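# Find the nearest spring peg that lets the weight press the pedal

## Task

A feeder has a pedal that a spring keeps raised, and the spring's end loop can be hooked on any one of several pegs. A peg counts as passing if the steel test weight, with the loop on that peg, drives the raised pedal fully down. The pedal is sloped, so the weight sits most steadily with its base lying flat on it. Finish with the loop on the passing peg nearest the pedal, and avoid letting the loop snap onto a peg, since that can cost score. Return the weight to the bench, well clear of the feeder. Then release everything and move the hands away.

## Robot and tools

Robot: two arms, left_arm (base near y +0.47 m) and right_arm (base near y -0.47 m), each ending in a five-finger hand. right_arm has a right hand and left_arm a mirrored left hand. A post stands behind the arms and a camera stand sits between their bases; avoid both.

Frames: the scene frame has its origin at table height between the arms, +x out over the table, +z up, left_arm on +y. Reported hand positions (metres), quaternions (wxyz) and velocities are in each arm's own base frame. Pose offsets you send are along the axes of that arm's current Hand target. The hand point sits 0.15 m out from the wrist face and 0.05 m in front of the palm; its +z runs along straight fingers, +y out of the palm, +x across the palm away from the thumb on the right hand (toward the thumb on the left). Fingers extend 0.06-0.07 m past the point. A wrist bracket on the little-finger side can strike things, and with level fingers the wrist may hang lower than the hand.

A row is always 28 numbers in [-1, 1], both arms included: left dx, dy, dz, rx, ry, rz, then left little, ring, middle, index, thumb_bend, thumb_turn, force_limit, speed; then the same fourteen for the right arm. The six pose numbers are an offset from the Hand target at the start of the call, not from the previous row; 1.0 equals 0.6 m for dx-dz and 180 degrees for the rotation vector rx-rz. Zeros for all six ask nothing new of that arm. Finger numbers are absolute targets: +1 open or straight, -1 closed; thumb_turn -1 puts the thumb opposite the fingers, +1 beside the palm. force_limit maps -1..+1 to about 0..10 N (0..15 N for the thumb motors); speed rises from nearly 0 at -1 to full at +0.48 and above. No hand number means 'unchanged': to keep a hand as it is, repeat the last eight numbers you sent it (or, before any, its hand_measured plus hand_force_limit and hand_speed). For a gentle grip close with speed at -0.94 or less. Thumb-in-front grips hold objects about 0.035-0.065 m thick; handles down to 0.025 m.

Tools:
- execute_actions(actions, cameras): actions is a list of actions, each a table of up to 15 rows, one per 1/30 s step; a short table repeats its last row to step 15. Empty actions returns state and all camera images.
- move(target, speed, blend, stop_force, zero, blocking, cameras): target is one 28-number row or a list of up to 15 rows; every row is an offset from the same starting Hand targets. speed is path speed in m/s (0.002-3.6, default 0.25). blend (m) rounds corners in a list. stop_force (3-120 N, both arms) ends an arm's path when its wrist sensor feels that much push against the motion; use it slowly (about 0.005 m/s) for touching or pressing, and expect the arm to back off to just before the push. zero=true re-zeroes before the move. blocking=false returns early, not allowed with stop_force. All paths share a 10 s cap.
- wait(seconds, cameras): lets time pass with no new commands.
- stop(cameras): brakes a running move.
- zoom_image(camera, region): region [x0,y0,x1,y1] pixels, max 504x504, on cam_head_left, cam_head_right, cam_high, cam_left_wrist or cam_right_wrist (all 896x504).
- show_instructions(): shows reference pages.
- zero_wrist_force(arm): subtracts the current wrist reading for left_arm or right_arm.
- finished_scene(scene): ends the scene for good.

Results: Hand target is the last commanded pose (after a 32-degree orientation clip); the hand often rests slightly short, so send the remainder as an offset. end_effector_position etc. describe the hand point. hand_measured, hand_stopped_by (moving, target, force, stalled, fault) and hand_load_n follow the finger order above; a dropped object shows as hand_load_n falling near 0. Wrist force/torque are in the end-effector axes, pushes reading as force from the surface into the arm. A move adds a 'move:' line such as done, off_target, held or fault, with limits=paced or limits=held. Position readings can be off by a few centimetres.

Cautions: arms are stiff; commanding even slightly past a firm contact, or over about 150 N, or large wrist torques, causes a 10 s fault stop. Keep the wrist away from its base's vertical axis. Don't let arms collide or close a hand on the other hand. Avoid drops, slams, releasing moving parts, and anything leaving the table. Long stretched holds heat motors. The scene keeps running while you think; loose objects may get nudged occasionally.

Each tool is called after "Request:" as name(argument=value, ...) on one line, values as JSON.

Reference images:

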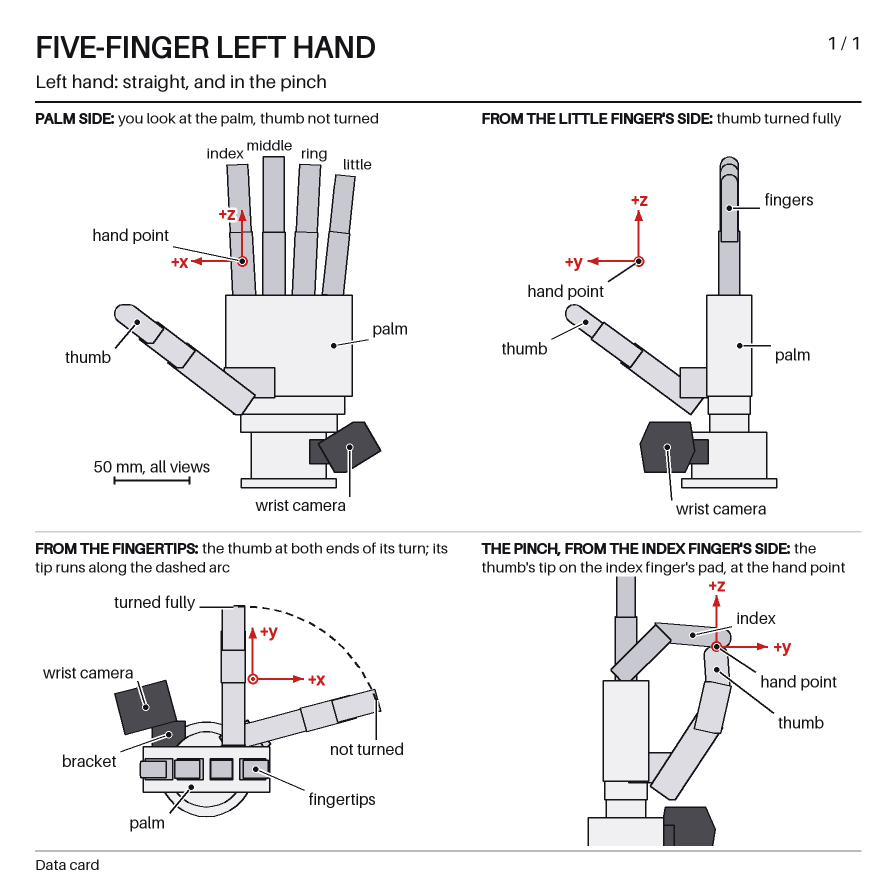

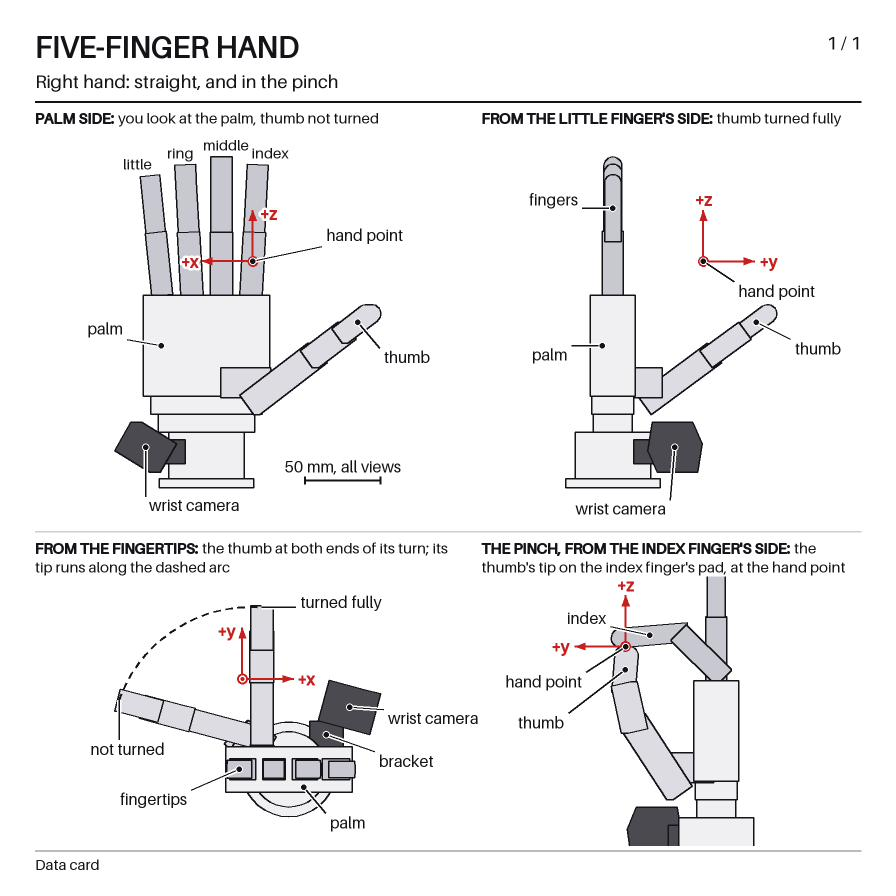

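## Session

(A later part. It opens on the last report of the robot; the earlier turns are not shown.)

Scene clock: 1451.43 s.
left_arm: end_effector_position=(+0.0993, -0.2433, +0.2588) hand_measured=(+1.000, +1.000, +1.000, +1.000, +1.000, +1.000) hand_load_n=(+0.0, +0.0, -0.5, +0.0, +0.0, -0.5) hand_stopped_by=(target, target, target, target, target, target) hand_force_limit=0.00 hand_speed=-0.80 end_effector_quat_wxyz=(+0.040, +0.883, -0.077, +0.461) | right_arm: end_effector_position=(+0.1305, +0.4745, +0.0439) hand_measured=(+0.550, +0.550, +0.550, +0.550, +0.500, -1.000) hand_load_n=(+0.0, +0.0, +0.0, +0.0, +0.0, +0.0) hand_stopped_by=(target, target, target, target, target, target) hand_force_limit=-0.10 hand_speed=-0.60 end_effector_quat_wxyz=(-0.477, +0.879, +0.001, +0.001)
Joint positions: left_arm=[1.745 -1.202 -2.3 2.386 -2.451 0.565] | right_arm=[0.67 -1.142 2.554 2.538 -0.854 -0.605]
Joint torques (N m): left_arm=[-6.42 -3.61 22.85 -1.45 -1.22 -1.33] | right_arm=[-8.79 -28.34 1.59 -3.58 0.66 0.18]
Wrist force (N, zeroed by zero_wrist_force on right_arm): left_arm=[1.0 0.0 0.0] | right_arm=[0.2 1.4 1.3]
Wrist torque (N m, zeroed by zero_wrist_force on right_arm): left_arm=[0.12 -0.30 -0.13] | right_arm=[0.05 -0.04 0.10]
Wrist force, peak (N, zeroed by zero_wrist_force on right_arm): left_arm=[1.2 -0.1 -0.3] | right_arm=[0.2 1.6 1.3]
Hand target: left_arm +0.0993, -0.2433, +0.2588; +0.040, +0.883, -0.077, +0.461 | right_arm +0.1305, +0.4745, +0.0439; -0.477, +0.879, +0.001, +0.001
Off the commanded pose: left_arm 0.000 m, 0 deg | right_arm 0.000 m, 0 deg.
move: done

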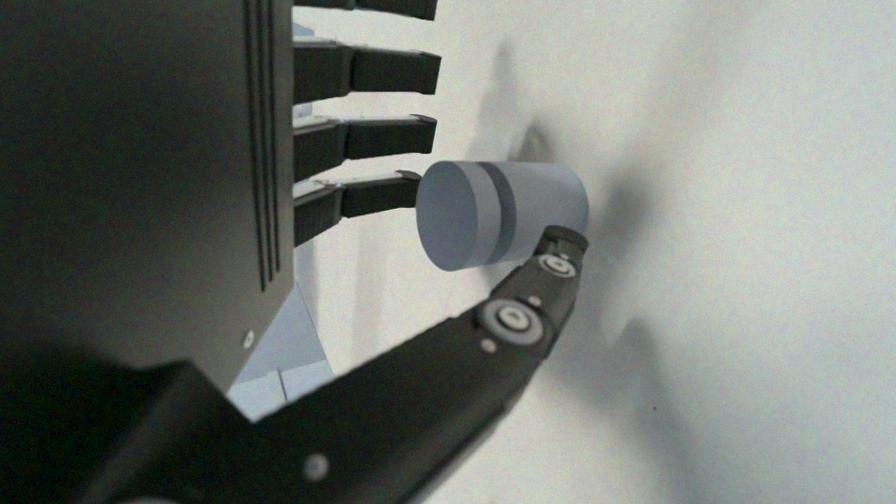

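Request:
move(target=[[0,0,0,0,0,0,1,1,1,1,1,1,0,-0.8, 0,-0.2797,-0.1817,0,0,0,0.55,0.55,0.55,0.55,0.5,-1,-0.1,-0.6],[0,0,0,0,0,0,1,1,1,1,1,1,0,-0.8, 0.1167,-0.3118,-0.1628,-0.0323,0.0442,-0.2471,0.55,0.55,0.55,0.55,0.5,-1,-0.1,-0.6],[0,0,0,0,0,0,1,1,1,1,1,1,0,-0.8, 0.2123,-0.2668,-0.0071,-0.0646,0.0884,-0.4942,0.55,0.55,0.55,0.55,0.5,-1,-0.1,-0.6]], speed=[0.12,0.2,0.2], blend=[0.03,0.03,0], cameras=["cam_left_wrist","cam_right_wrist","cam_high"])

Scene clock: 1473.90 s.
left_arm: end_effector_position=(+0.0993, -0.2433, +0.2588) hand_measured=(+1.000, +1.000, +1.000, +1.000, +1.000, +1.000) hand_load_n=(+0.0, +0.0, +0.0, +0.0, +0.0, +0.0) hand_stopped_by=(target, target, target, target, target, target) hand_force_limit=0.00 hand_speed=-0.80 end_effector_quat_wxyz=(+0.040, +0.883, -0.077, +0.461) | right_arm: end_effector_position=(+0.2574, +0.5583, +0.1807) hand_measured=(+0.550, +0.550, +0.550, +0.550, +0.500, -1.000) hand_load_n=(+0.0, +0.0, +0.0, +0.0, +0.0, +0.0) hand_stopped_by=(target, target, target, target, target, target) hand_force_limit=-0.10 hand_speed=-0.60 end_effector_quat_wxyz=(-0.253, +0.658, +0.554, +0.443)
Joint positions: left_arm=[1.745 -1.202 -2.3 2.386 -2.451 0.565] | right_arm=[0.92 -1.263 2.293 2.631 -1.309 -1.897]
Joint torques (N m): left_arm=[-6.87 -4.64 23.84 -1.32 -1.04 -1.54] | right_arm=[-10.45 -23.02 -5.56 -3.79 1.68 -1.19]
Wrist force (N, zeroed by zero_wrist_force on right_arm): left_arm=[0.6 0.1 0.1] | right_arm=[-1.8 -1.8 2.0]
Wrist torque (N m, zeroed by zero_wrist_force on right_arm): left_arm=[0.13 -0.24 -0.16] | right_arm=[-0.36 0.04 -0.47]
Wrist force, peak (N, zeroed by zero_wrist_force on right_arm): left_arm=[1.3 -0.5 -0.4] | right_arm=[-2.2 -1.9 2.6]
Hand target: left_arm +0.0993, -0.2433, +0.2588; +0.040, +0.883, -0.077, +0.461 | right_arm +0.2576, +0.5582, +0.1807; -0.253, +0.658, +0.554, +0.443
Off the commanded pose: left_arm 0.000 m, 0 deg | right_arm 0.000 m, 0 deg.
move: done
Images, in order (width x height): cam_high 896x504, cam_left_wrist 896x504, cam_right_wrist 896x504.

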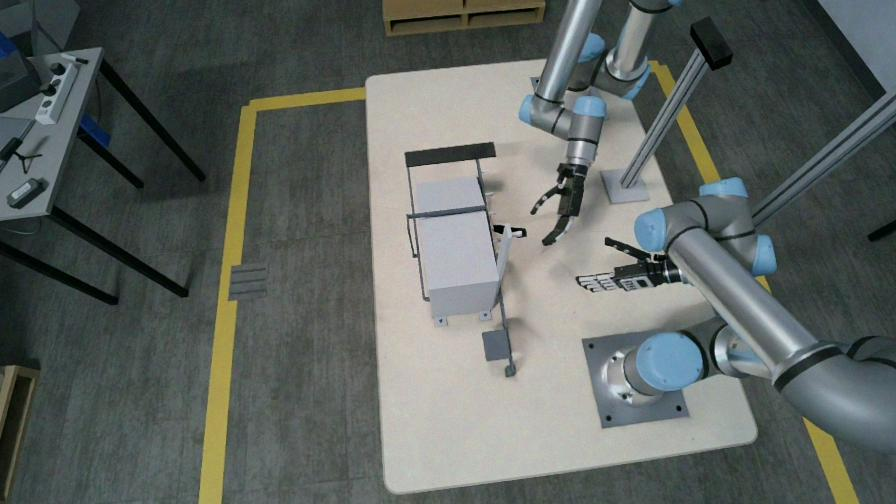

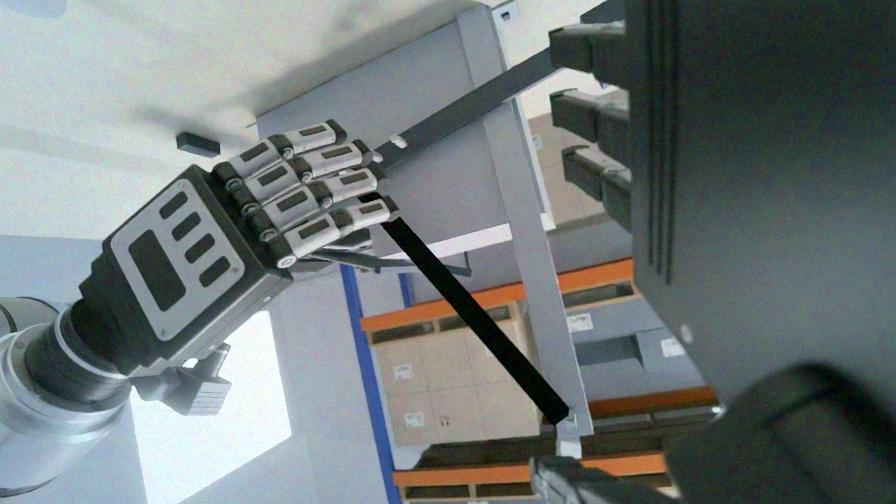

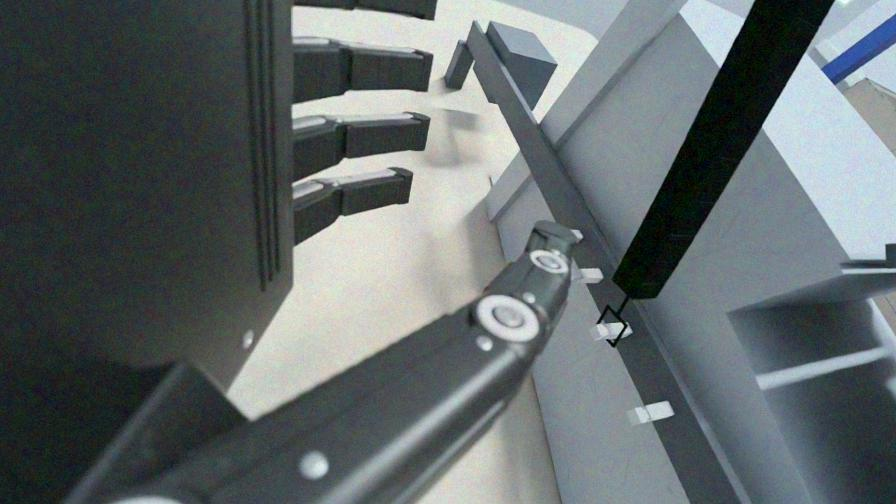

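Request:
zero_wrist_force(arm="right_arm")

Request:
move(target=[0,0,0,0,0,0,1,1,1,1,1,1,0,-0.8, -0.0005,0.1595,0.0502,0,0,0,0.5,0.5,0.45,0.45,0.5,-1,-0.1,-0.6], speed=0.06, cameras=["cam_left_wrist","cam_right_wrist"])

Wrist force sensor zeroed.

Scene clock: 1479.23 s.
left_arm: end_effector_position=(+0.0993, -0.2433, +0.2588) hand_measured=(+1.000, +1.000, +1.000, +1.000, +1.000, +1.000) hand_load_n=(+0.0, +0.0, +0.0, +0.0, +0.0, +0.0) hand_stopped_by=(target, target, target, target, target, target) hand_force_limit=0.00 hand_speed=-0.80 end_effector_quat_wxyz=(+0.040, +0.883, -0.077, +0.461) | right_arm: end_effector_position=(+0.3581, +0.5581, +0.1809) hand_measured=(+0.500, +0.500, +0.450, +0.450, +0.500, -1.000) hand_load_n=(+0.0, +0.0, +0.0, +0.0, +0.5, +0.0) hand_stopped_by=(target, target, target, target, target, target) hand_force_limit=-0.10 hand_speed=-0.60 end_effector_quat_wxyz=(-0.253, +0.658, +0.554, +0.443) end_effector_velocity=(-0.004, +0.000, +0.000) end_effector_angular_velocity=(+0.000, +0.000, -0.001)
Joint positions: left_arm=[1.745 -1.202 -2.3 2.386 -2.451 0.565] | right_arm=[0.735 -1.203 2.183 2.715 -1.15 -1.997]
Joint velocities: left_arm=[within noise] | right_arm=[0.007 -0.002 0.006 -0.005 -0.006 0.005]
Joint torques (N m): left_arm=[-6.43 -4.92 23.84 -1.27 -1.28 -1.67] | right_arm=[13.79 -41.03 -6.2 -3.77 -0.92 1.98]
Wrist force (N, zeroed by zero_wrist_force on right_arm): left_arm=[0.9 0.1 0.0] | right_arm=[0.3 0.1 -1.0]
Wrist torque (N m, zeroed by zero_wrist_force on right_arm): left_arm=[0.14 -0.28 -0.14] | right_arm=[0.10 0.09 0.11]
Wrist force, peak (N, zeroed by zero_wrist_force on right_arm): left_arm=[1.3 0.0 -0.4] | right_arm=[0.3 1.0 -0.9]
Hand target: left_arm +0.0993, -0.2433, +0.2588; +0.040, +0.883, -0.077, +0.461 | right_arm +0.3579, +0.5581, +0.1810; -0.253, +0.658, +0.554, +0.443
Off the commanded pose: left_arm 0.000 m, 0 deg | right_arm 0.000 m, 0 deg.
move: done

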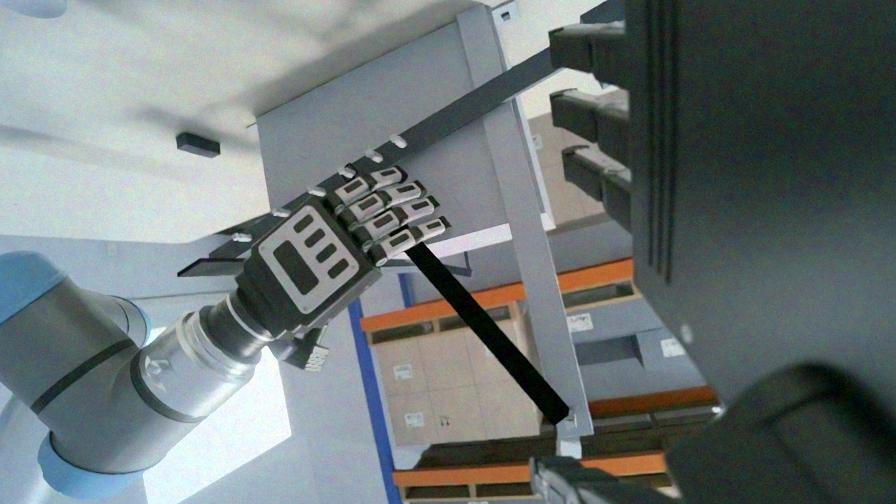

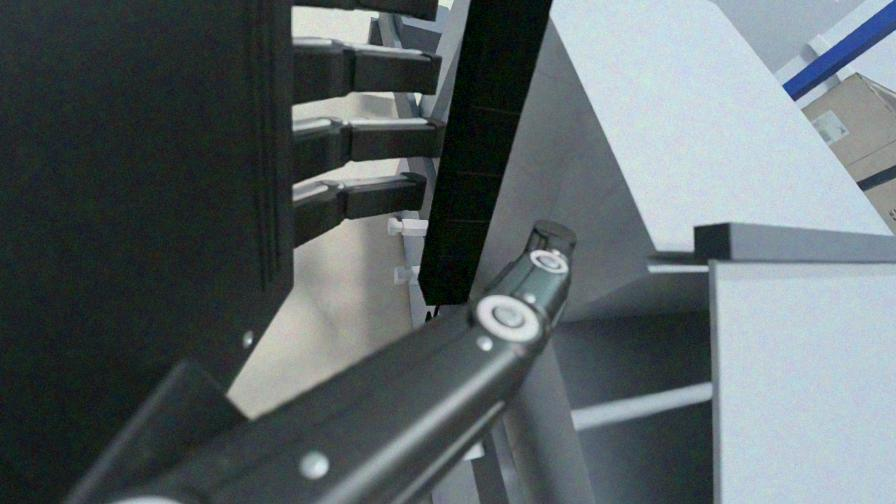

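Request:
move(target=[0,0,0,0,0,0,1,1,1,1,1,1,0,-0.8, 0,0,0,0,0,0,0.5,0.5,0.12,0.12,0.2,-1,-0.3,-0.8], speed=0.01, cameras=["cam_right_wrist"])

Request:
move(target=[0,0,0,0,0,0,1,1,1,1,1,1,0,-0.8, 0,0,0,0,0,0,0.5,0.5,-0.3,-0.3,-0.35,-1,0.35,-0.9], speed=0.01, cameras=["cam_right_wrist"])

Scene clock: 1483.80 s.
left_arm: end_effector_position=(+0.0993, -0.2433, +0.2588) hand_measured=(+1.000, +1.000, +1.000, +1.000, +1.000, +1.000) hand_load_n=(+0.0, +0.0, +0.0, +0.0, +0.0, +0.0) hand_stopped_by=(target, target, target, target, target, target) hand_force_limit=0.00 hand_speed=-0.80 end_effector_quat_wxyz=(+0.040, +0.883, -0.077, +0.461) | right_arm: end_effector_position=(+0.3579, +0.5581, +0.1810) hand_measured=(+0.500, +0.500, +0.120, +0.120, +0.200, -1.000) hand_load_n=(+0.0, +0.0, +0.0, +0.0, +0.0, +0.0) hand_stopped_by=(target, target, target, target, target, target) hand_force_limit=-0.30 hand_speed=-0.80 end_effector_quat_wxyz=(-0.253, +0.658, +0.554, +0.443)
Joint positions: left_arm=[1.745 -1.202 -2.3 2.386 -2.451 0.565] | right_arm=[0.736 -1.203 2.183 2.714 -1.151 -1.997]
Joint torques (N m): left_arm=[-6 -3.38 24.5 -1.46 -1.22 -1.5] | right_arm=[14.78 -40.55 -7.65 -1.67 0.79 2.14]
Wrist force (N, zeroed by zero_wrist_force on right_arm): left_arm=[1.1 -0.4 -0.3] | right_arm=[0.2 0.3 -0.8]
Wrist torque (N m, zeroed by zero_wrist_force on right_arm): left_arm=[0.07 -0.32 -0.11] | right_arm=[0.11 0.09 0.10]
Wrist force, peak (N, zeroed by zero_wrist_force on right_arm): left_arm=[1.2 0.1 -0.5] | right_arm=[0.2 0.4 -1.2]
Hand target: left_arm +0.0993, -0.2433, +0.2588; +0.040, +0.883, -0.077, +0.461 | right_arm +0.3579, +0.5581, +0.1810; -0.253, +0.658, +0.554, +0.443
Off the commanded pose: left_arm 0.000 m, 0 deg | right_arm 0.000 m, 0 deg.
move: done

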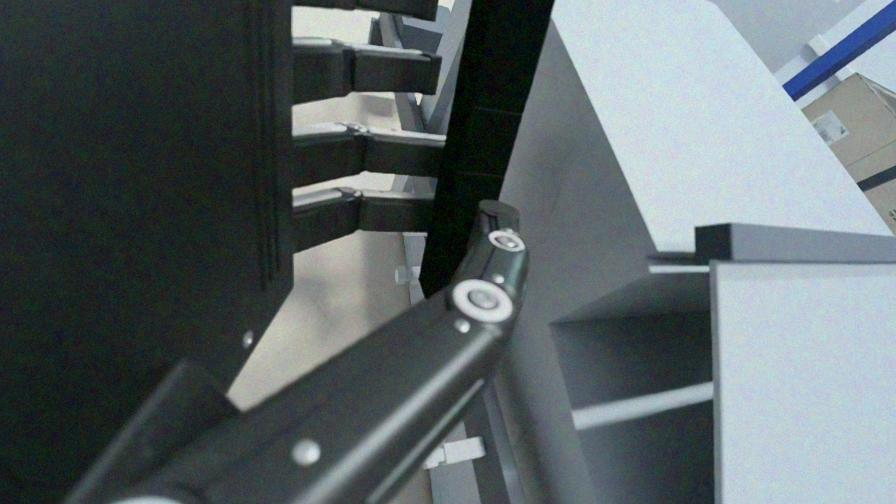

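Scene clock: 1484.90 s.
left_arm: end_effector_position=(+0.0993, -0.2433, +0.2588) hand_measured=(+1.000, +1.000, +1.000, +1.000, +1.000, +1.000) hand_load_n=(+0.0, +0.0, +0.0, +0.0, +0.0, -0.5) hand_stopped_by=(target, target, target, target, target, target) hand_force_limit=0.00 hand_speed=-0.80 end_effector_quat_wxyz=(+0.040, +0.883, -0.077, +0.461) | right_arm: end_effector_position=(+0.3579, +0.5581, +0.1810) hand_measured=(+0.500, +0.500, -0.024, -0.016, +0.086, -1.000) hand_load_n=(+0.0, +0.0, +9.5, +11.0, +10.0, +0.5) hand_stopped_by=(target, target, force, force, force, target) hand_force_limit=0.35 hand_speed=-0.90 end_effector_quat_wxyz=(-0.253, +0.658, +0.554, +0.443)
Joint positions: left_arm=[1.745 -1.202 -2.3 2.386 -2.451 0.565] | right_arm=[0.736 -1.203 2.183 2.714 -1.151 -1.997]
Joint torques (N m): left_arm=[-7.74 -3.82 24.48 -1.4 -1.25 -1.28] | right_arm=[11.53 -41.46 -8.53 -1.82 0.23 2.24]
Wrist force (N, zeroed by zero_wrist_force on right_arm): left_arm=[0.9 0.1 -0.1] | right_arm=[2.1 -0.9 1.9]
Wrist torque (N m, zeroed by zero_wrist_force on right_arm): left_arm=[0.12 -0.28 -0.13] | right_arm=[0.03 -0.02 0.15]
Wrist force, peak (N, zeroed by zero_wrist_force on right_arm): left_arm=[1.2 0.2 -0.2] | right_arm=[2.3 -1.0 2.0]
Hand target: left_arm +0.0993, -0.2433, +0.2588; +0.040, +0.883, -0.077, +0.461 | right_arm +0.3579, +0.5581, +0.1810; -0.253, +0.658, +0.554, +0.443
Off the commanded pose: left_arm 0.000 m, 0 deg | right_arm 0.000 m, 0 deg.
move: done

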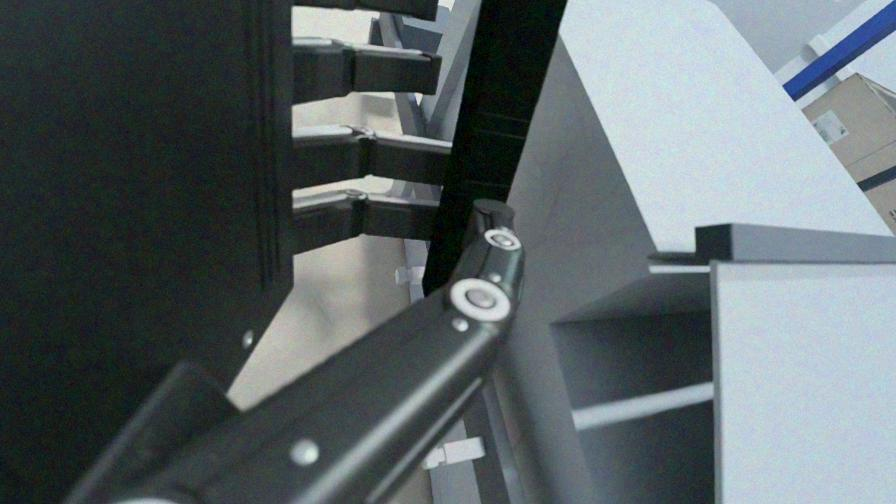

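Request:
move(target=[0,0,0,0,0,0,1,1,1,1,1,1,0,-0.8, 0,0,0,0,0,0,0.5,0.5,-0.45,-0.45,-0.5,-1,0.7,-0.9], speed=0.01)

Request:
zero_wrist_force(arm="right_arm")

Request:
move(target=[0,0,0,0,0,0,1,1,1,1,1,1,0,-0.8, -0.01,0,0,0,0,0,0.5,0.5,-0.45,-0.45,-0.5,-1,0.7,-0.9], speed=0.01, cameras=["cam_left_wrist","cam_right_wrist"])

Scene clock: 1487.37 s.
left_arm: end_effector_position=(+0.0993, -0.2433, +0.2588) hand_measured=(+1.000, +1.000, +1.000, +1.000, +1.000, +1.000) hand_load_n=(+0.0, +0.0, +0.0, -0.5, +0.0, -0.5) hand_stopped_by=(target, target, target, target, target, target) hand_force_limit=0.00 hand_speed=-0.80 end_effector_quat_wxyz=(+0.040, +0.883, -0.077, +0.461) | right_arm: end_effector_position=(+0.3579, +0.5581, +0.1810) hand_measured=(+0.500, +0.500, -0.024, -0.016, +0.076, -1.000) hand_load_n=(+0.0, +0.0, +10.0, +12.0, +12.0, +0.0) hand_stopped_by=(target, target, force, force, force, target) hand_force_limit=0.70 hand_speed=-0.90 end_effector_quat_wxyz=(-0.253, +0.658, +0.554, +0.443)
Joint positions: left_arm=[1.745 -1.202 -2.3 2.386 -2.451 0.565] | right_arm=[0.736 -1.203 2.183 2.714 -1.151 -1.997]
Joint torques (N m): left_arm=[-6.68 -4.48 25.04 -1.21 -1.22 -1.44] | right_arm=[1.16 -39.82 -9.89 -2.7 -0.33 2.38]
Wrist force (N, zeroed by zero_wrist_force on right_arm): left_arm=[1.0 -0.2 -0.4] | right_arm=[1.8 -1.0 2.4]
Wrist torque (N m, zeroed by zero_wrist_force on right_arm): left_arm=[0.11 -0.31 -0.12] | right_arm=[-0.01 -0.01 0.15]
Wrist force, peak (N, zeroed by zero_wrist_force on right_arm): left_arm=[1.3 0.0 -0.2] | right_arm=[2.0 -1.0 2.5]
Hand target: left_arm +0.0993, -0.2433, +0.2588; +0.040, +0.883, -0.077, +0.461 | right_arm +0.3579, +0.5581, +0.1810; -0.253, +0.658, +0.554, +0.443
Off the commanded pose: left_arm 0.000 m, 0 deg | right_arm 0.000 m, 0 deg.
move: done

Wrist force sensor zeroed.

Scene clock: 1488.20 s.
left_arm: end_effector_position=(+0.0993, -0.2433, +0.2588) hand_measured=(+1.000, +1.000, +1.000, +1.000, +1.000, +1.000) hand_load_n=(+0.0, +0.0, +0.0, +0.0, +0.0, +0.0) hand_stopped_by=(target, target, target, target, target, target) hand_force_limit=0.00 hand_speed=-0.80 end_effector_quat_wxyz=(+0.040, +0.883, -0.077, +0.461) | right_arm: end_effector_position=(+0.3579, +0.5550, +0.1757) hand_measured=(+0.500, +0.500, -0.024, -0.016, +0.076, -1.000) hand_load_n=(+0.0, +0.0, +11.0, +8.5, +12.0, -0.5) hand_stopped_by=(target, target, force, force, force, target) hand_force_limit=0.70 hand_speed=-0.90 end_effector_quat_wxyz=(-0.253, +0.658, +0.554, +0.443)
Joint positions: left_arm=[1.745 -1.202 -2.3 2.386 -2.451 0.565] | right_arm=[0.73 -1.195 2.193 2.697 -1.146 -2]
Joint torques (N m): left_arm=[-6.62 -3.49 24.5 -1.17 -1.29 -1.53] | right_arm=[-8.28 -26.23 -11.23 0.44 -0.21 -0.97]
Wrist force (N, zeroed by zero_wrist_force on right_arm): left_arm=[0.9 -0.1 0.1] | right_arm=[8.5 -0.3 -0.5]
Wrist torque (N m, zeroed by zero_wrist_force on right_arm): left_arm=[0.10 -0.27 -0.13] | right_arm=[0.01 -0.29 0.09]
Wrist force, peak (N, zeroed by zero_wrist_force on right_arm): left_arm=[1.3 0.0 -0.1] | right_arm=[8.7 -0.2 -0.8]
Hand target: left_arm +0.0993, -0.2433, +0.2588; +0.040, +0.883, -0.077, +0.461 | right_arm +0.3579, +0.5551, +0.1758; -0.253, +0.658, +0.554, +0.443
Off the commanded pose: left_arm 0.000 m, 0 deg | right_arm 0.000 m, 0 deg.
move: done

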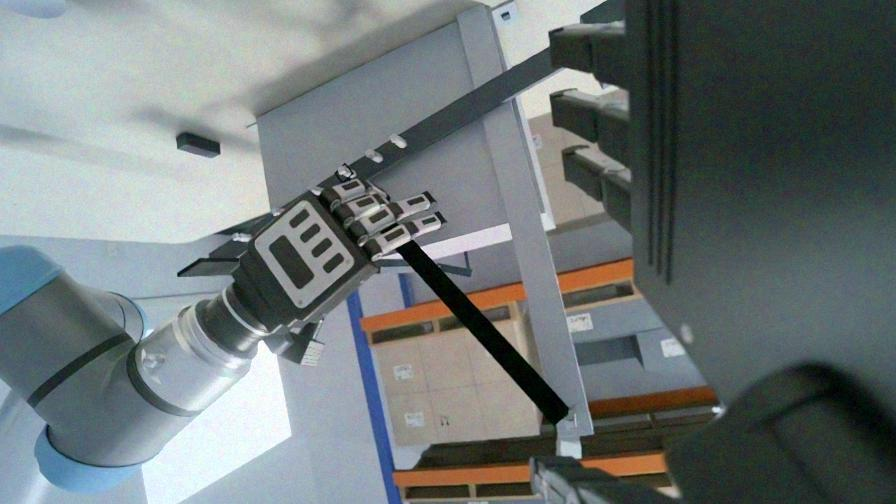

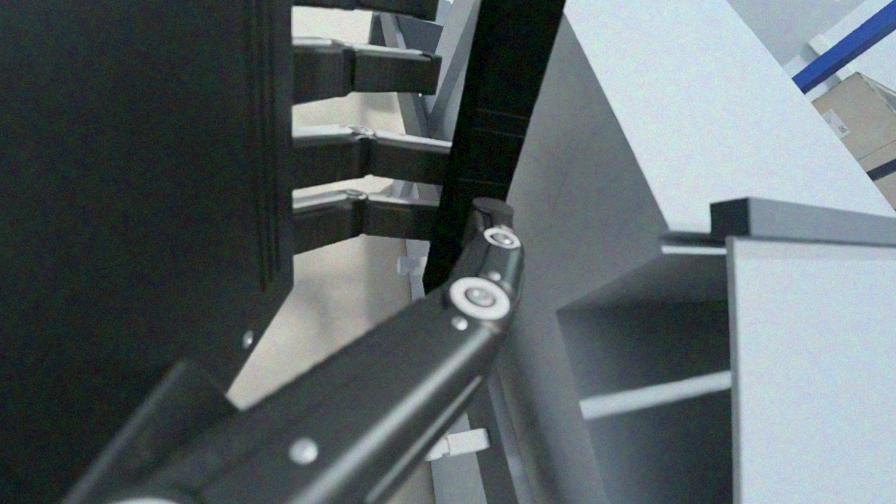

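Request:
move(target=[0,0,0,0,0,0,1,1,1,1,1,1,0,-0.8, -0.005,0,0,0,0,0,0.5,0.5,-0.45,-0.45,-0.5,-1,0.7,-0.9], speed=0.01)

Request:
move(target=[0,0,0,0,0,0,1,1,1,1,1,1,0,-0.8, -0.005,0,0,0,0,0,0.5,0.5,-0.45,-0.45,-0.5,-1,0.7,-0.9], speed=0.01, cameras=["cam_left_wrist"])

Request:
zoom_image(camera="cam_left_wrist", region=[270, 110, 450, 230])

Scene clock: 1492.57 s.
left_arm: end_effector_position=(+0.0993, -0.2433, +0.2588) hand_measured=(+1.000, +1.000, +1.000, +1.000, +1.000, +1.000) hand_load_n=(+0.0, +0.0, +0.0, +0.0, +0.0, +0.0) hand_stopped_by=(target, target, target, target, target, target) hand_force_limit=0.00 hand_speed=-0.80 end_effector_quat_wxyz=(+0.040, +0.883, -0.077, +0.461) | right_arm: end_effector_position=(+0.3579, +0.5535, +0.1732) hand_measured=(+0.500, +0.500, -0.024, -0.016, +0.076, -1.000) hand_load_n=(+0.0, +0.0, +10.5, +9.0, +11.5, +0.0) hand_stopped_by=(target, target, force, force, force, target) hand_force_limit=0.70 hand_speed=-0.90 end_effector_quat_wxyz=(-0.253, +0.658, +0.554, +0.443)
Joint positions: left_arm=[1.745 -1.202 -2.3 2.386 -2.451 0.565] | right_arm=[0.727 -1.191 2.198 2.689 -1.144 -2.002]
Joint torques (N m): left_arm=[-6.59 -4.59 24.35 -1.35 -1.28 -1.46] | right_arm=[-10.83 -25.46 -9.8 0.73 -0.48 -1]
Wrist force (N, zeroed by zero_wrist_force on right_arm): left_arm=[0.9 -0.2 -0.1] | right_arm=[9.5 -0.6 -0.4]
Wrist torque (N m, zeroed by zero_wrist_force on right_arm): left_arm=[0.09 -0.29 -0.13] | right_arm=[-0.03 -0.21 0.06]
Wrist force, peak (N, zeroed by zero_wrist_force on right_arm): left_arm=[1.3 -0.1 -0.2] | right_arm=[11.0 -0.6 -0.5]
Hand target: left_arm +0.0993, -0.2433, +0.2588; +0.040, +0.883, -0.077, +0.461 | right_arm +0.3579, +0.5536, +0.1732; -0.253, +0.658, +0.554, +0.443
Off the commanded pose: left_arm 0.000 m, 0 deg | right_arm 0.000 m, 0 deg.
move: done

Scene clock: 1493.10 s.
left_arm: end_effector_position=(+0.0993, -0.2433, +0.2588) hand_measured=(+1.000, +1.000, +1.000, +1.000, +1.000, +1.000) hand_load_n=(+0.0, +0.0, +0.0, +0.0, +0.0, +0.0) hand_stopped_by=(target, target, target, target, target, target) hand_force_limit=0.00 hand_speed=-0.80 end_effector_quat_wxyz=(+0.040, +0.883, -0.077, +0.461) | right_arm: end_effector_position=(+0.3579, +0.5520, +0.1706) hand_measured=(+0.500, +0.500, -0.024, -0.016, +0.076, -1.000) hand_load_n=(+0.0, +0.0, +10.5, +10.0, +11.5, +0.0) hand_stopped_by=(target, target, force, force, force, target) hand_force_limit=0.70 hand_speed=-0.90 end_effector_quat_wxyz=(-0.253, +0.658, +0.554, +0.443)
Joint positions: left_arm=[1.745 -1.202 -2.3 2.386 -2.451 0.565] | right_arm=[0.725 -1.187 2.204 2.68 -1.141 -2.003]
Joint torques (N m): left_arm=[-5.26 -4.72 24.88 -1.2 -1.01 -1.58] | right_arm=[-8.75 -27.26 -9.5 0.68 -0.54 -1.09]
Wrist force (N, zeroed by zero_wrist_force on right_arm): left_arm=[0.8 0.0 -0.1] | right_arm=[10.3 -0.8 0.7]
Wrist torque (N m, zeroed by zero_wrist_force on right_arm): left_arm=[0.11 -0.27 -0.14] | right_arm=[-0.03 -0.28 0.10]
Wrist force, peak (N, zeroed by zero_wrist_force on right_arm): left_arm=[1.3 0.1 -0.1] | right_arm=[10.9 -1.0 0.7]
Hand target: left_arm +0.0993, -0.2433, +0.2588; +0.040, +0.883, -0.077, +0.461 | right_arm +0.3579, +0.5521, +0.1706; -0.253, +0.658, +0.554, +0.443
Off the commanded pose: left_arm 0.000 m, 0 deg | right_arm 0.000 m, 0 deg.
move: done

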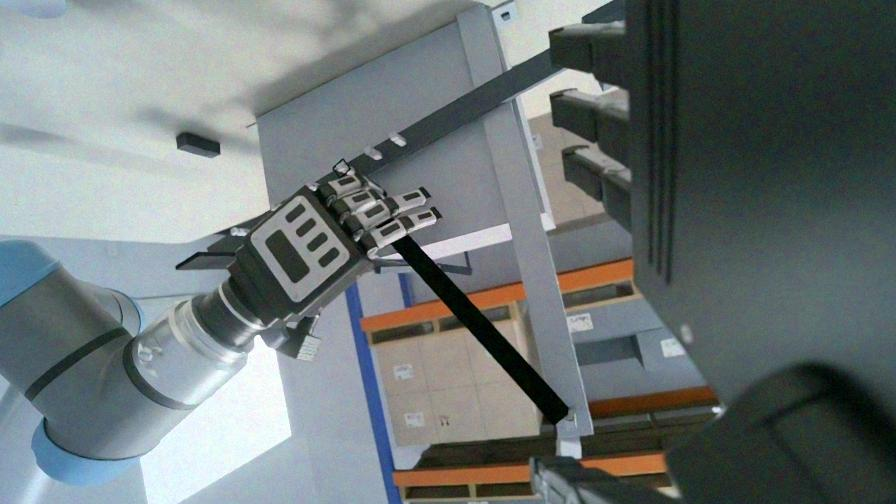

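Scaled by 2.800.

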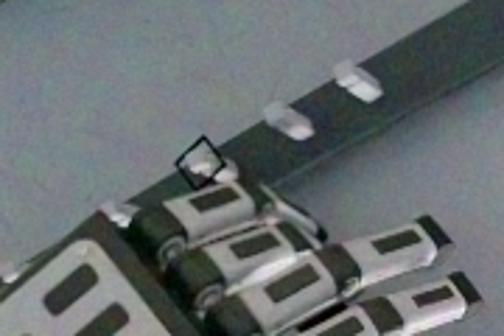

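Request:
move(target=[0,0,0,0,0,0,1,1,1,1,1,1,0,-0.8, 0,-0.0127,-0.004,0,0,0,0.5,0.5,-0.45,-0.45,-0.5,-1,0.7,-0.9], speed=0.015, cameras=["cam_left_wrist"])

Request:
zoom_image(camera="cam_left_wrist", region=[270, 110, 450, 230])

Scene clock: 1497.53 s.
left_arm: end_effector_position=(+0.0993, -0.2433, +0.2588) hand_measured=(+1.000, +1.000, +1.000, +1.000, +1.000, +1.000) hand_load_n=(+0.0, +0.0, +0.0, +0.0, +0.0, +0.0) hand_stopped_by=(target, target, target, target, target, target) hand_force_limit=0.00 hand_speed=-0.80 end_effector_quat_wxyz=(+0.040, +0.883, -0.077, +0.461) | right_arm: end_effector_position=(+0.3498, +0.5520, +0.1706) hand_measured=(+0.500, +0.500, -0.024, -0.016, +0.076, -1.000) hand_load_n=(+0.0, +0.0, +11.0, +10.0, +12.0, +0.0) hand_stopped_by=(target, target, force, force, force, target) hand_force_limit=0.70 hand_speed=-0.90 end_effector_quat_wxyz=(-0.253, +0.658, +0.554, +0.443)
Joint positions: left_arm=[1.745 -1.202 -2.3 2.386 -2.451 0.565] | right_arm=[0.738 -1.193 2.214 2.672 -1.153 -1.996]
Joint torques (N m): left_arm=[-6.16 -4.41 25.78 -1.38 -1.13 -1.39] | right_arm=[-4.62 -29.29 -8.48 0.18 -0.23 1.6]
Wrist force (N, zeroed by zero_wrist_force on right_arm): left_arm=[1.0 0.3 -0.2] | right_arm=[9.8 3.1 0.9]
Wrist torque (N m, zeroed by zero_wrist_force on right_arm): left_arm=[0.16 -0.31 -0.13] | right_arm=[0.27 -0.22 -0.10]
Wrist force, peak (N, zeroed by zero_wrist_force on right_arm): left_arm=[1.2 -0.5 -0.2] | right_arm=[10.6 3.0 1.0]
Hand target: left_arm +0.0993, -0.2433, +0.2588; +0.040, +0.883, -0.077, +0.461 | right_arm +0.3500, +0.5520, +0.1706; -0.253, +0.658, +0.554, +0.443
Off the commanded pose: left_arm 0.000 m, 0 deg | right_arm 0.000 m, 0 deg.
move: done

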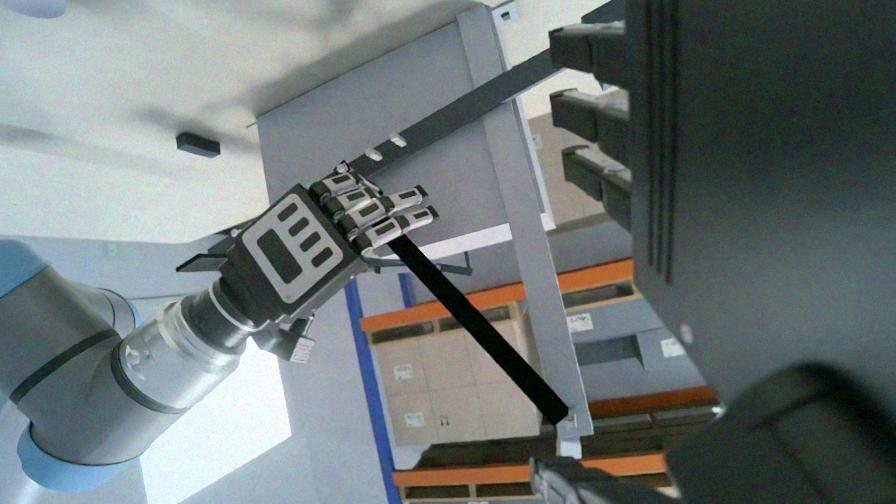

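Scaled by 2.800.

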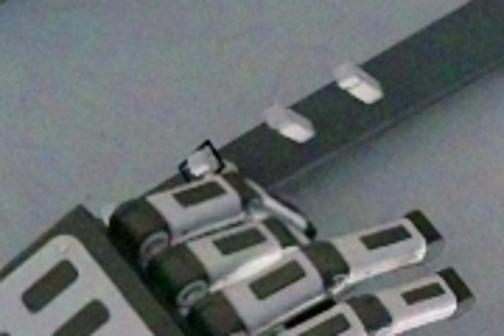

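Request:
move(target=[[0,0,0,0,0,0,1,1,1,1,1,1,0,-0.8, 0,0.0064,0.002,0,0,0,0.5,0.5,-0.45,-0.45,-0.5,-1,0.7,-0.9],[0,0,0,0,0,0,1,1,1,1,1,1,0,-0.8, -0.0025,0.0064,0.007,0,0,0,0.5,0.5,-0.45,-0.45,-0.5,-1,0.7,-0.9]], speed=0.015, cameras=["cam_left_wrist"])

Request:
zoom_image(camera="cam_left_wrist", region=[270, 110, 450, 230])

Scene clock: 1503.93 s.
left_arm: end_effector_position=(+0.0993, -0.2433, +0.2588) hand_measured=(+1.000, +1.000, +1.000, +1.000, +1.000, +1.000) hand_load_n=(+0.0, +0.0, +0.0, +0.0, +0.0, -0.5) hand_stopped_by=(target, target, target, target, target, target) hand_force_limit=0.00 hand_speed=-0.80 end_effector_quat_wxyz=(+0.040, +0.883, -0.077, +0.461) | right_arm: end_effector_position=(+0.3550, +0.5538, +0.1679) hand_measured=(+0.500, +0.500, -0.024, -0.016, +0.076, -1.000) hand_load_n=(+0.0, +0.0, +11.0, +8.0, +11.5, +0.0) hand_stopped_by=(target, target, force, force, force, target) hand_force_limit=0.70 hand_speed=-0.90 end_effector_quat_wxyz=(-0.253, +0.658, +0.554, +0.443)
Joint positions: left_arm=[1.745 -1.202 -2.3 2.386 -2.451 0.565] | right_arm=[0.733 -1.179 2.204 2.67 -1.148 -1.999]
Joint torques (N m): left_arm=[-5.43 -4.28 24.01 -1.28 -1.12 -1.29] | right_arm=[11.85 -38.81 -2.47 0.92 -1.48 2.39]
Wrist force (N, zeroed by zero_wrist_force on right_arm): left_arm=[0.9 0.2 0.2] | right_arm=[9.3 1.2 -0.9]
Wrist torque (N m, zeroed by zero_wrist_force on right_arm): left_arm=[0.13 -0.28 -0.14] | right_arm=[0.20 -0.24 0.01]
Wrist force, peak (N, zeroed by zero_wrist_force on right_arm): left_arm=[1.3 0.0 -0.2] | right_arm=[11.1 0.4 0.1]
Hand target: left_arm +0.0993, -0.2433, +0.2588; +0.040, +0.883, -0.077, +0.461 | right_arm +0.3549, +0.5538, +0.1679; -0.253, +0.658, +0.554, +0.443
Off the commanded pose: left_arm 0.000 m, 0 deg | right_arm 0.000 m, 0 deg.
move: done

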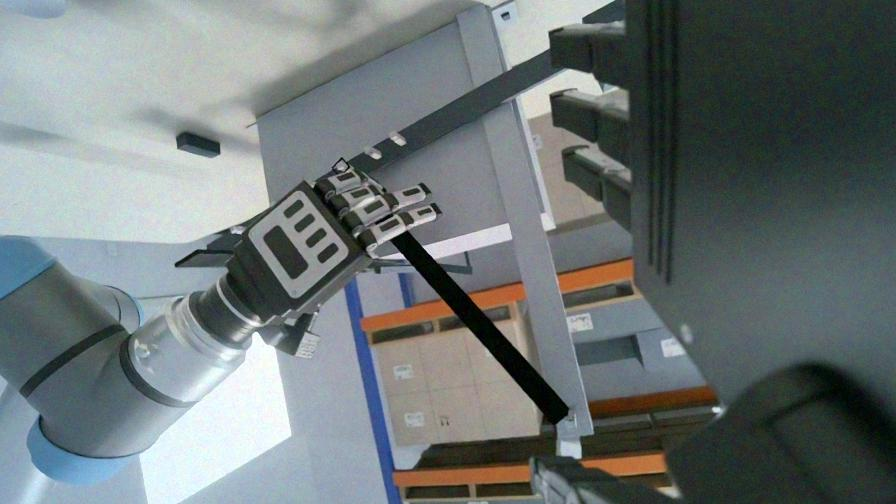

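Scaled by 2.800.

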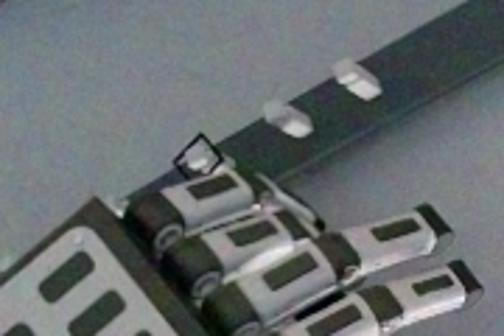

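Request:
move(target=[0,0,0,0,0,0,1,1,1,1,1,1,0,-0.8, 0,-0.0159,-0.005,0,0,0,0.5,0.5,-0.45,-0.45,-0.5,-1,0.7,-0.9], speed=0.015, cameras=["cam_left_wrist","cam_right_wrist"])

Request:
zoom_image(camera="cam_left_wrist", region=[270, 110, 450, 230])

Scene clock: 1506.77 s.
left_arm: end_effector_position=(+0.0993, -0.2433, +0.2588) hand_measured=(+1.000, +1.000, +1.000, +1.000, +1.000, +1.000) hand_load_n=(+0.0, +0.0, +0.0, +0.0, +0.0, +0.0) hand_stopped_by=(target, target, target, target, target, target) hand_force_limit=0.00 hand_speed=-0.80 end_effector_quat_wxyz=(+0.040, +0.883, -0.077, +0.461) | right_arm: end_effector_position=(+0.3447, +0.5538, +0.1678) hand_measured=(+0.500, +0.500, -0.024, -0.016, +0.076, -1.000) hand_load_n=(-0.5, +0.0, +11.5, +5.5, +11.5, +0.0) hand_stopped_by=(target, target, force, force, force, target) hand_force_limit=0.70 hand_speed=-0.90 end_effector_quat_wxyz=(-0.253, +0.658, +0.554, +0.443)
Joint positions: left_arm=[1.745 -1.202 -2.3 2.386 -2.451 0.565] | right_arm=[0.749 -1.187 2.218 2.66 -1.162 -1.989]
Joint torques (N m): left_arm=[-6.26 -3.99 23.52 -1.17 -0.98 -1.31] | right_arm=[-3.9 -28.09 -8.77 0.21 0.67 1.48]
Wrist force (N, zeroed by zero_wrist_force on right_arm): left_arm=[1.0 -0.1 0.0] | right_arm=[8.6 5.5 -1.2]
Wrist torque (N m, zeroed by zero_wrist_force on right_arm): left_arm=[0.10 -0.30 -0.12] | right_arm=[0.46 -0.22 -0.13]
Wrist force, peak (N, zeroed by zero_wrist_force on right_arm): left_arm=[1.3 0.2 -0.1] | right_arm=[8.9 5.3 -1.1]
Hand target: left_arm +0.0993, -0.2433, +0.2588; +0.040, +0.883, -0.077, +0.461 | right_arm +0.3449, +0.5538, +0.1678; -0.253, +0.658, +0.554, +0.443
Off the commanded pose: left_arm 0.000 m, 0 deg | right_arm 0.000 m, 0 deg.
move: done

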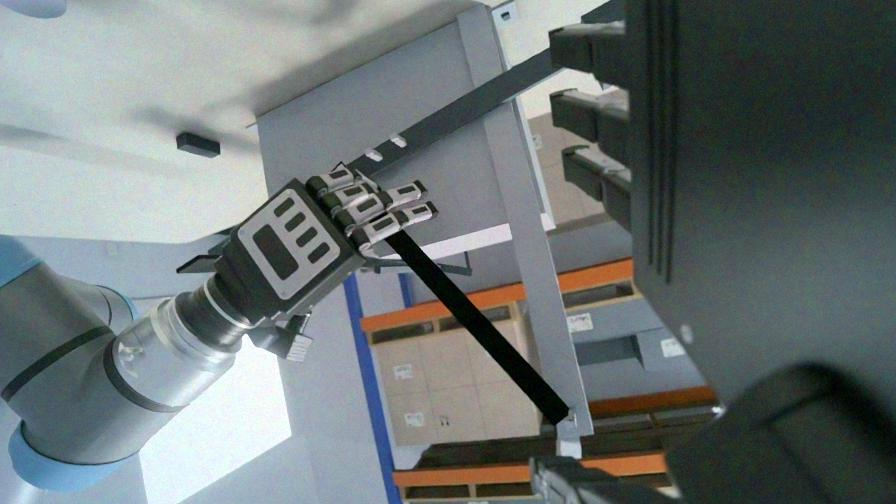

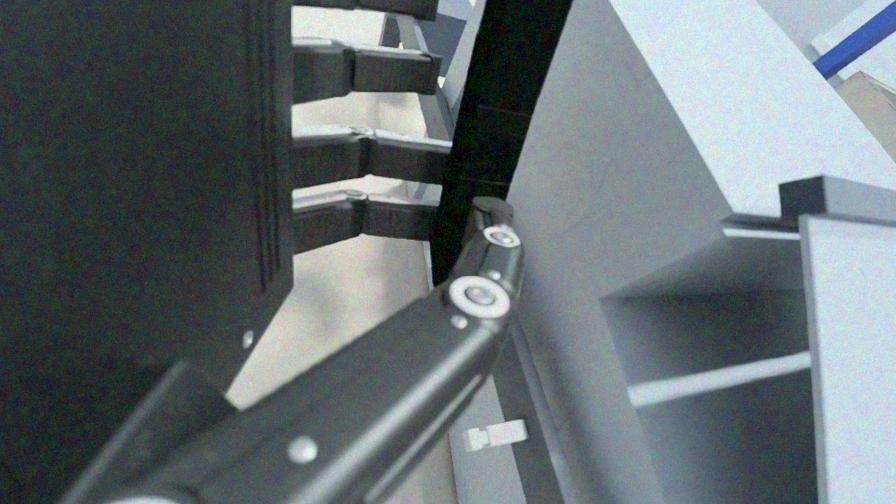

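Scaled by 2.800.

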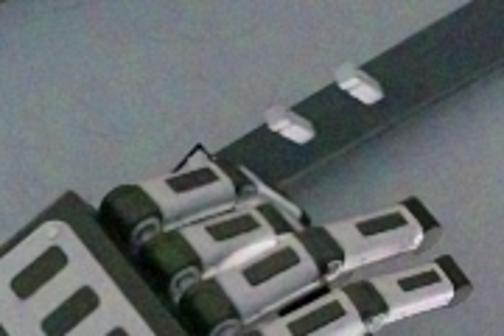

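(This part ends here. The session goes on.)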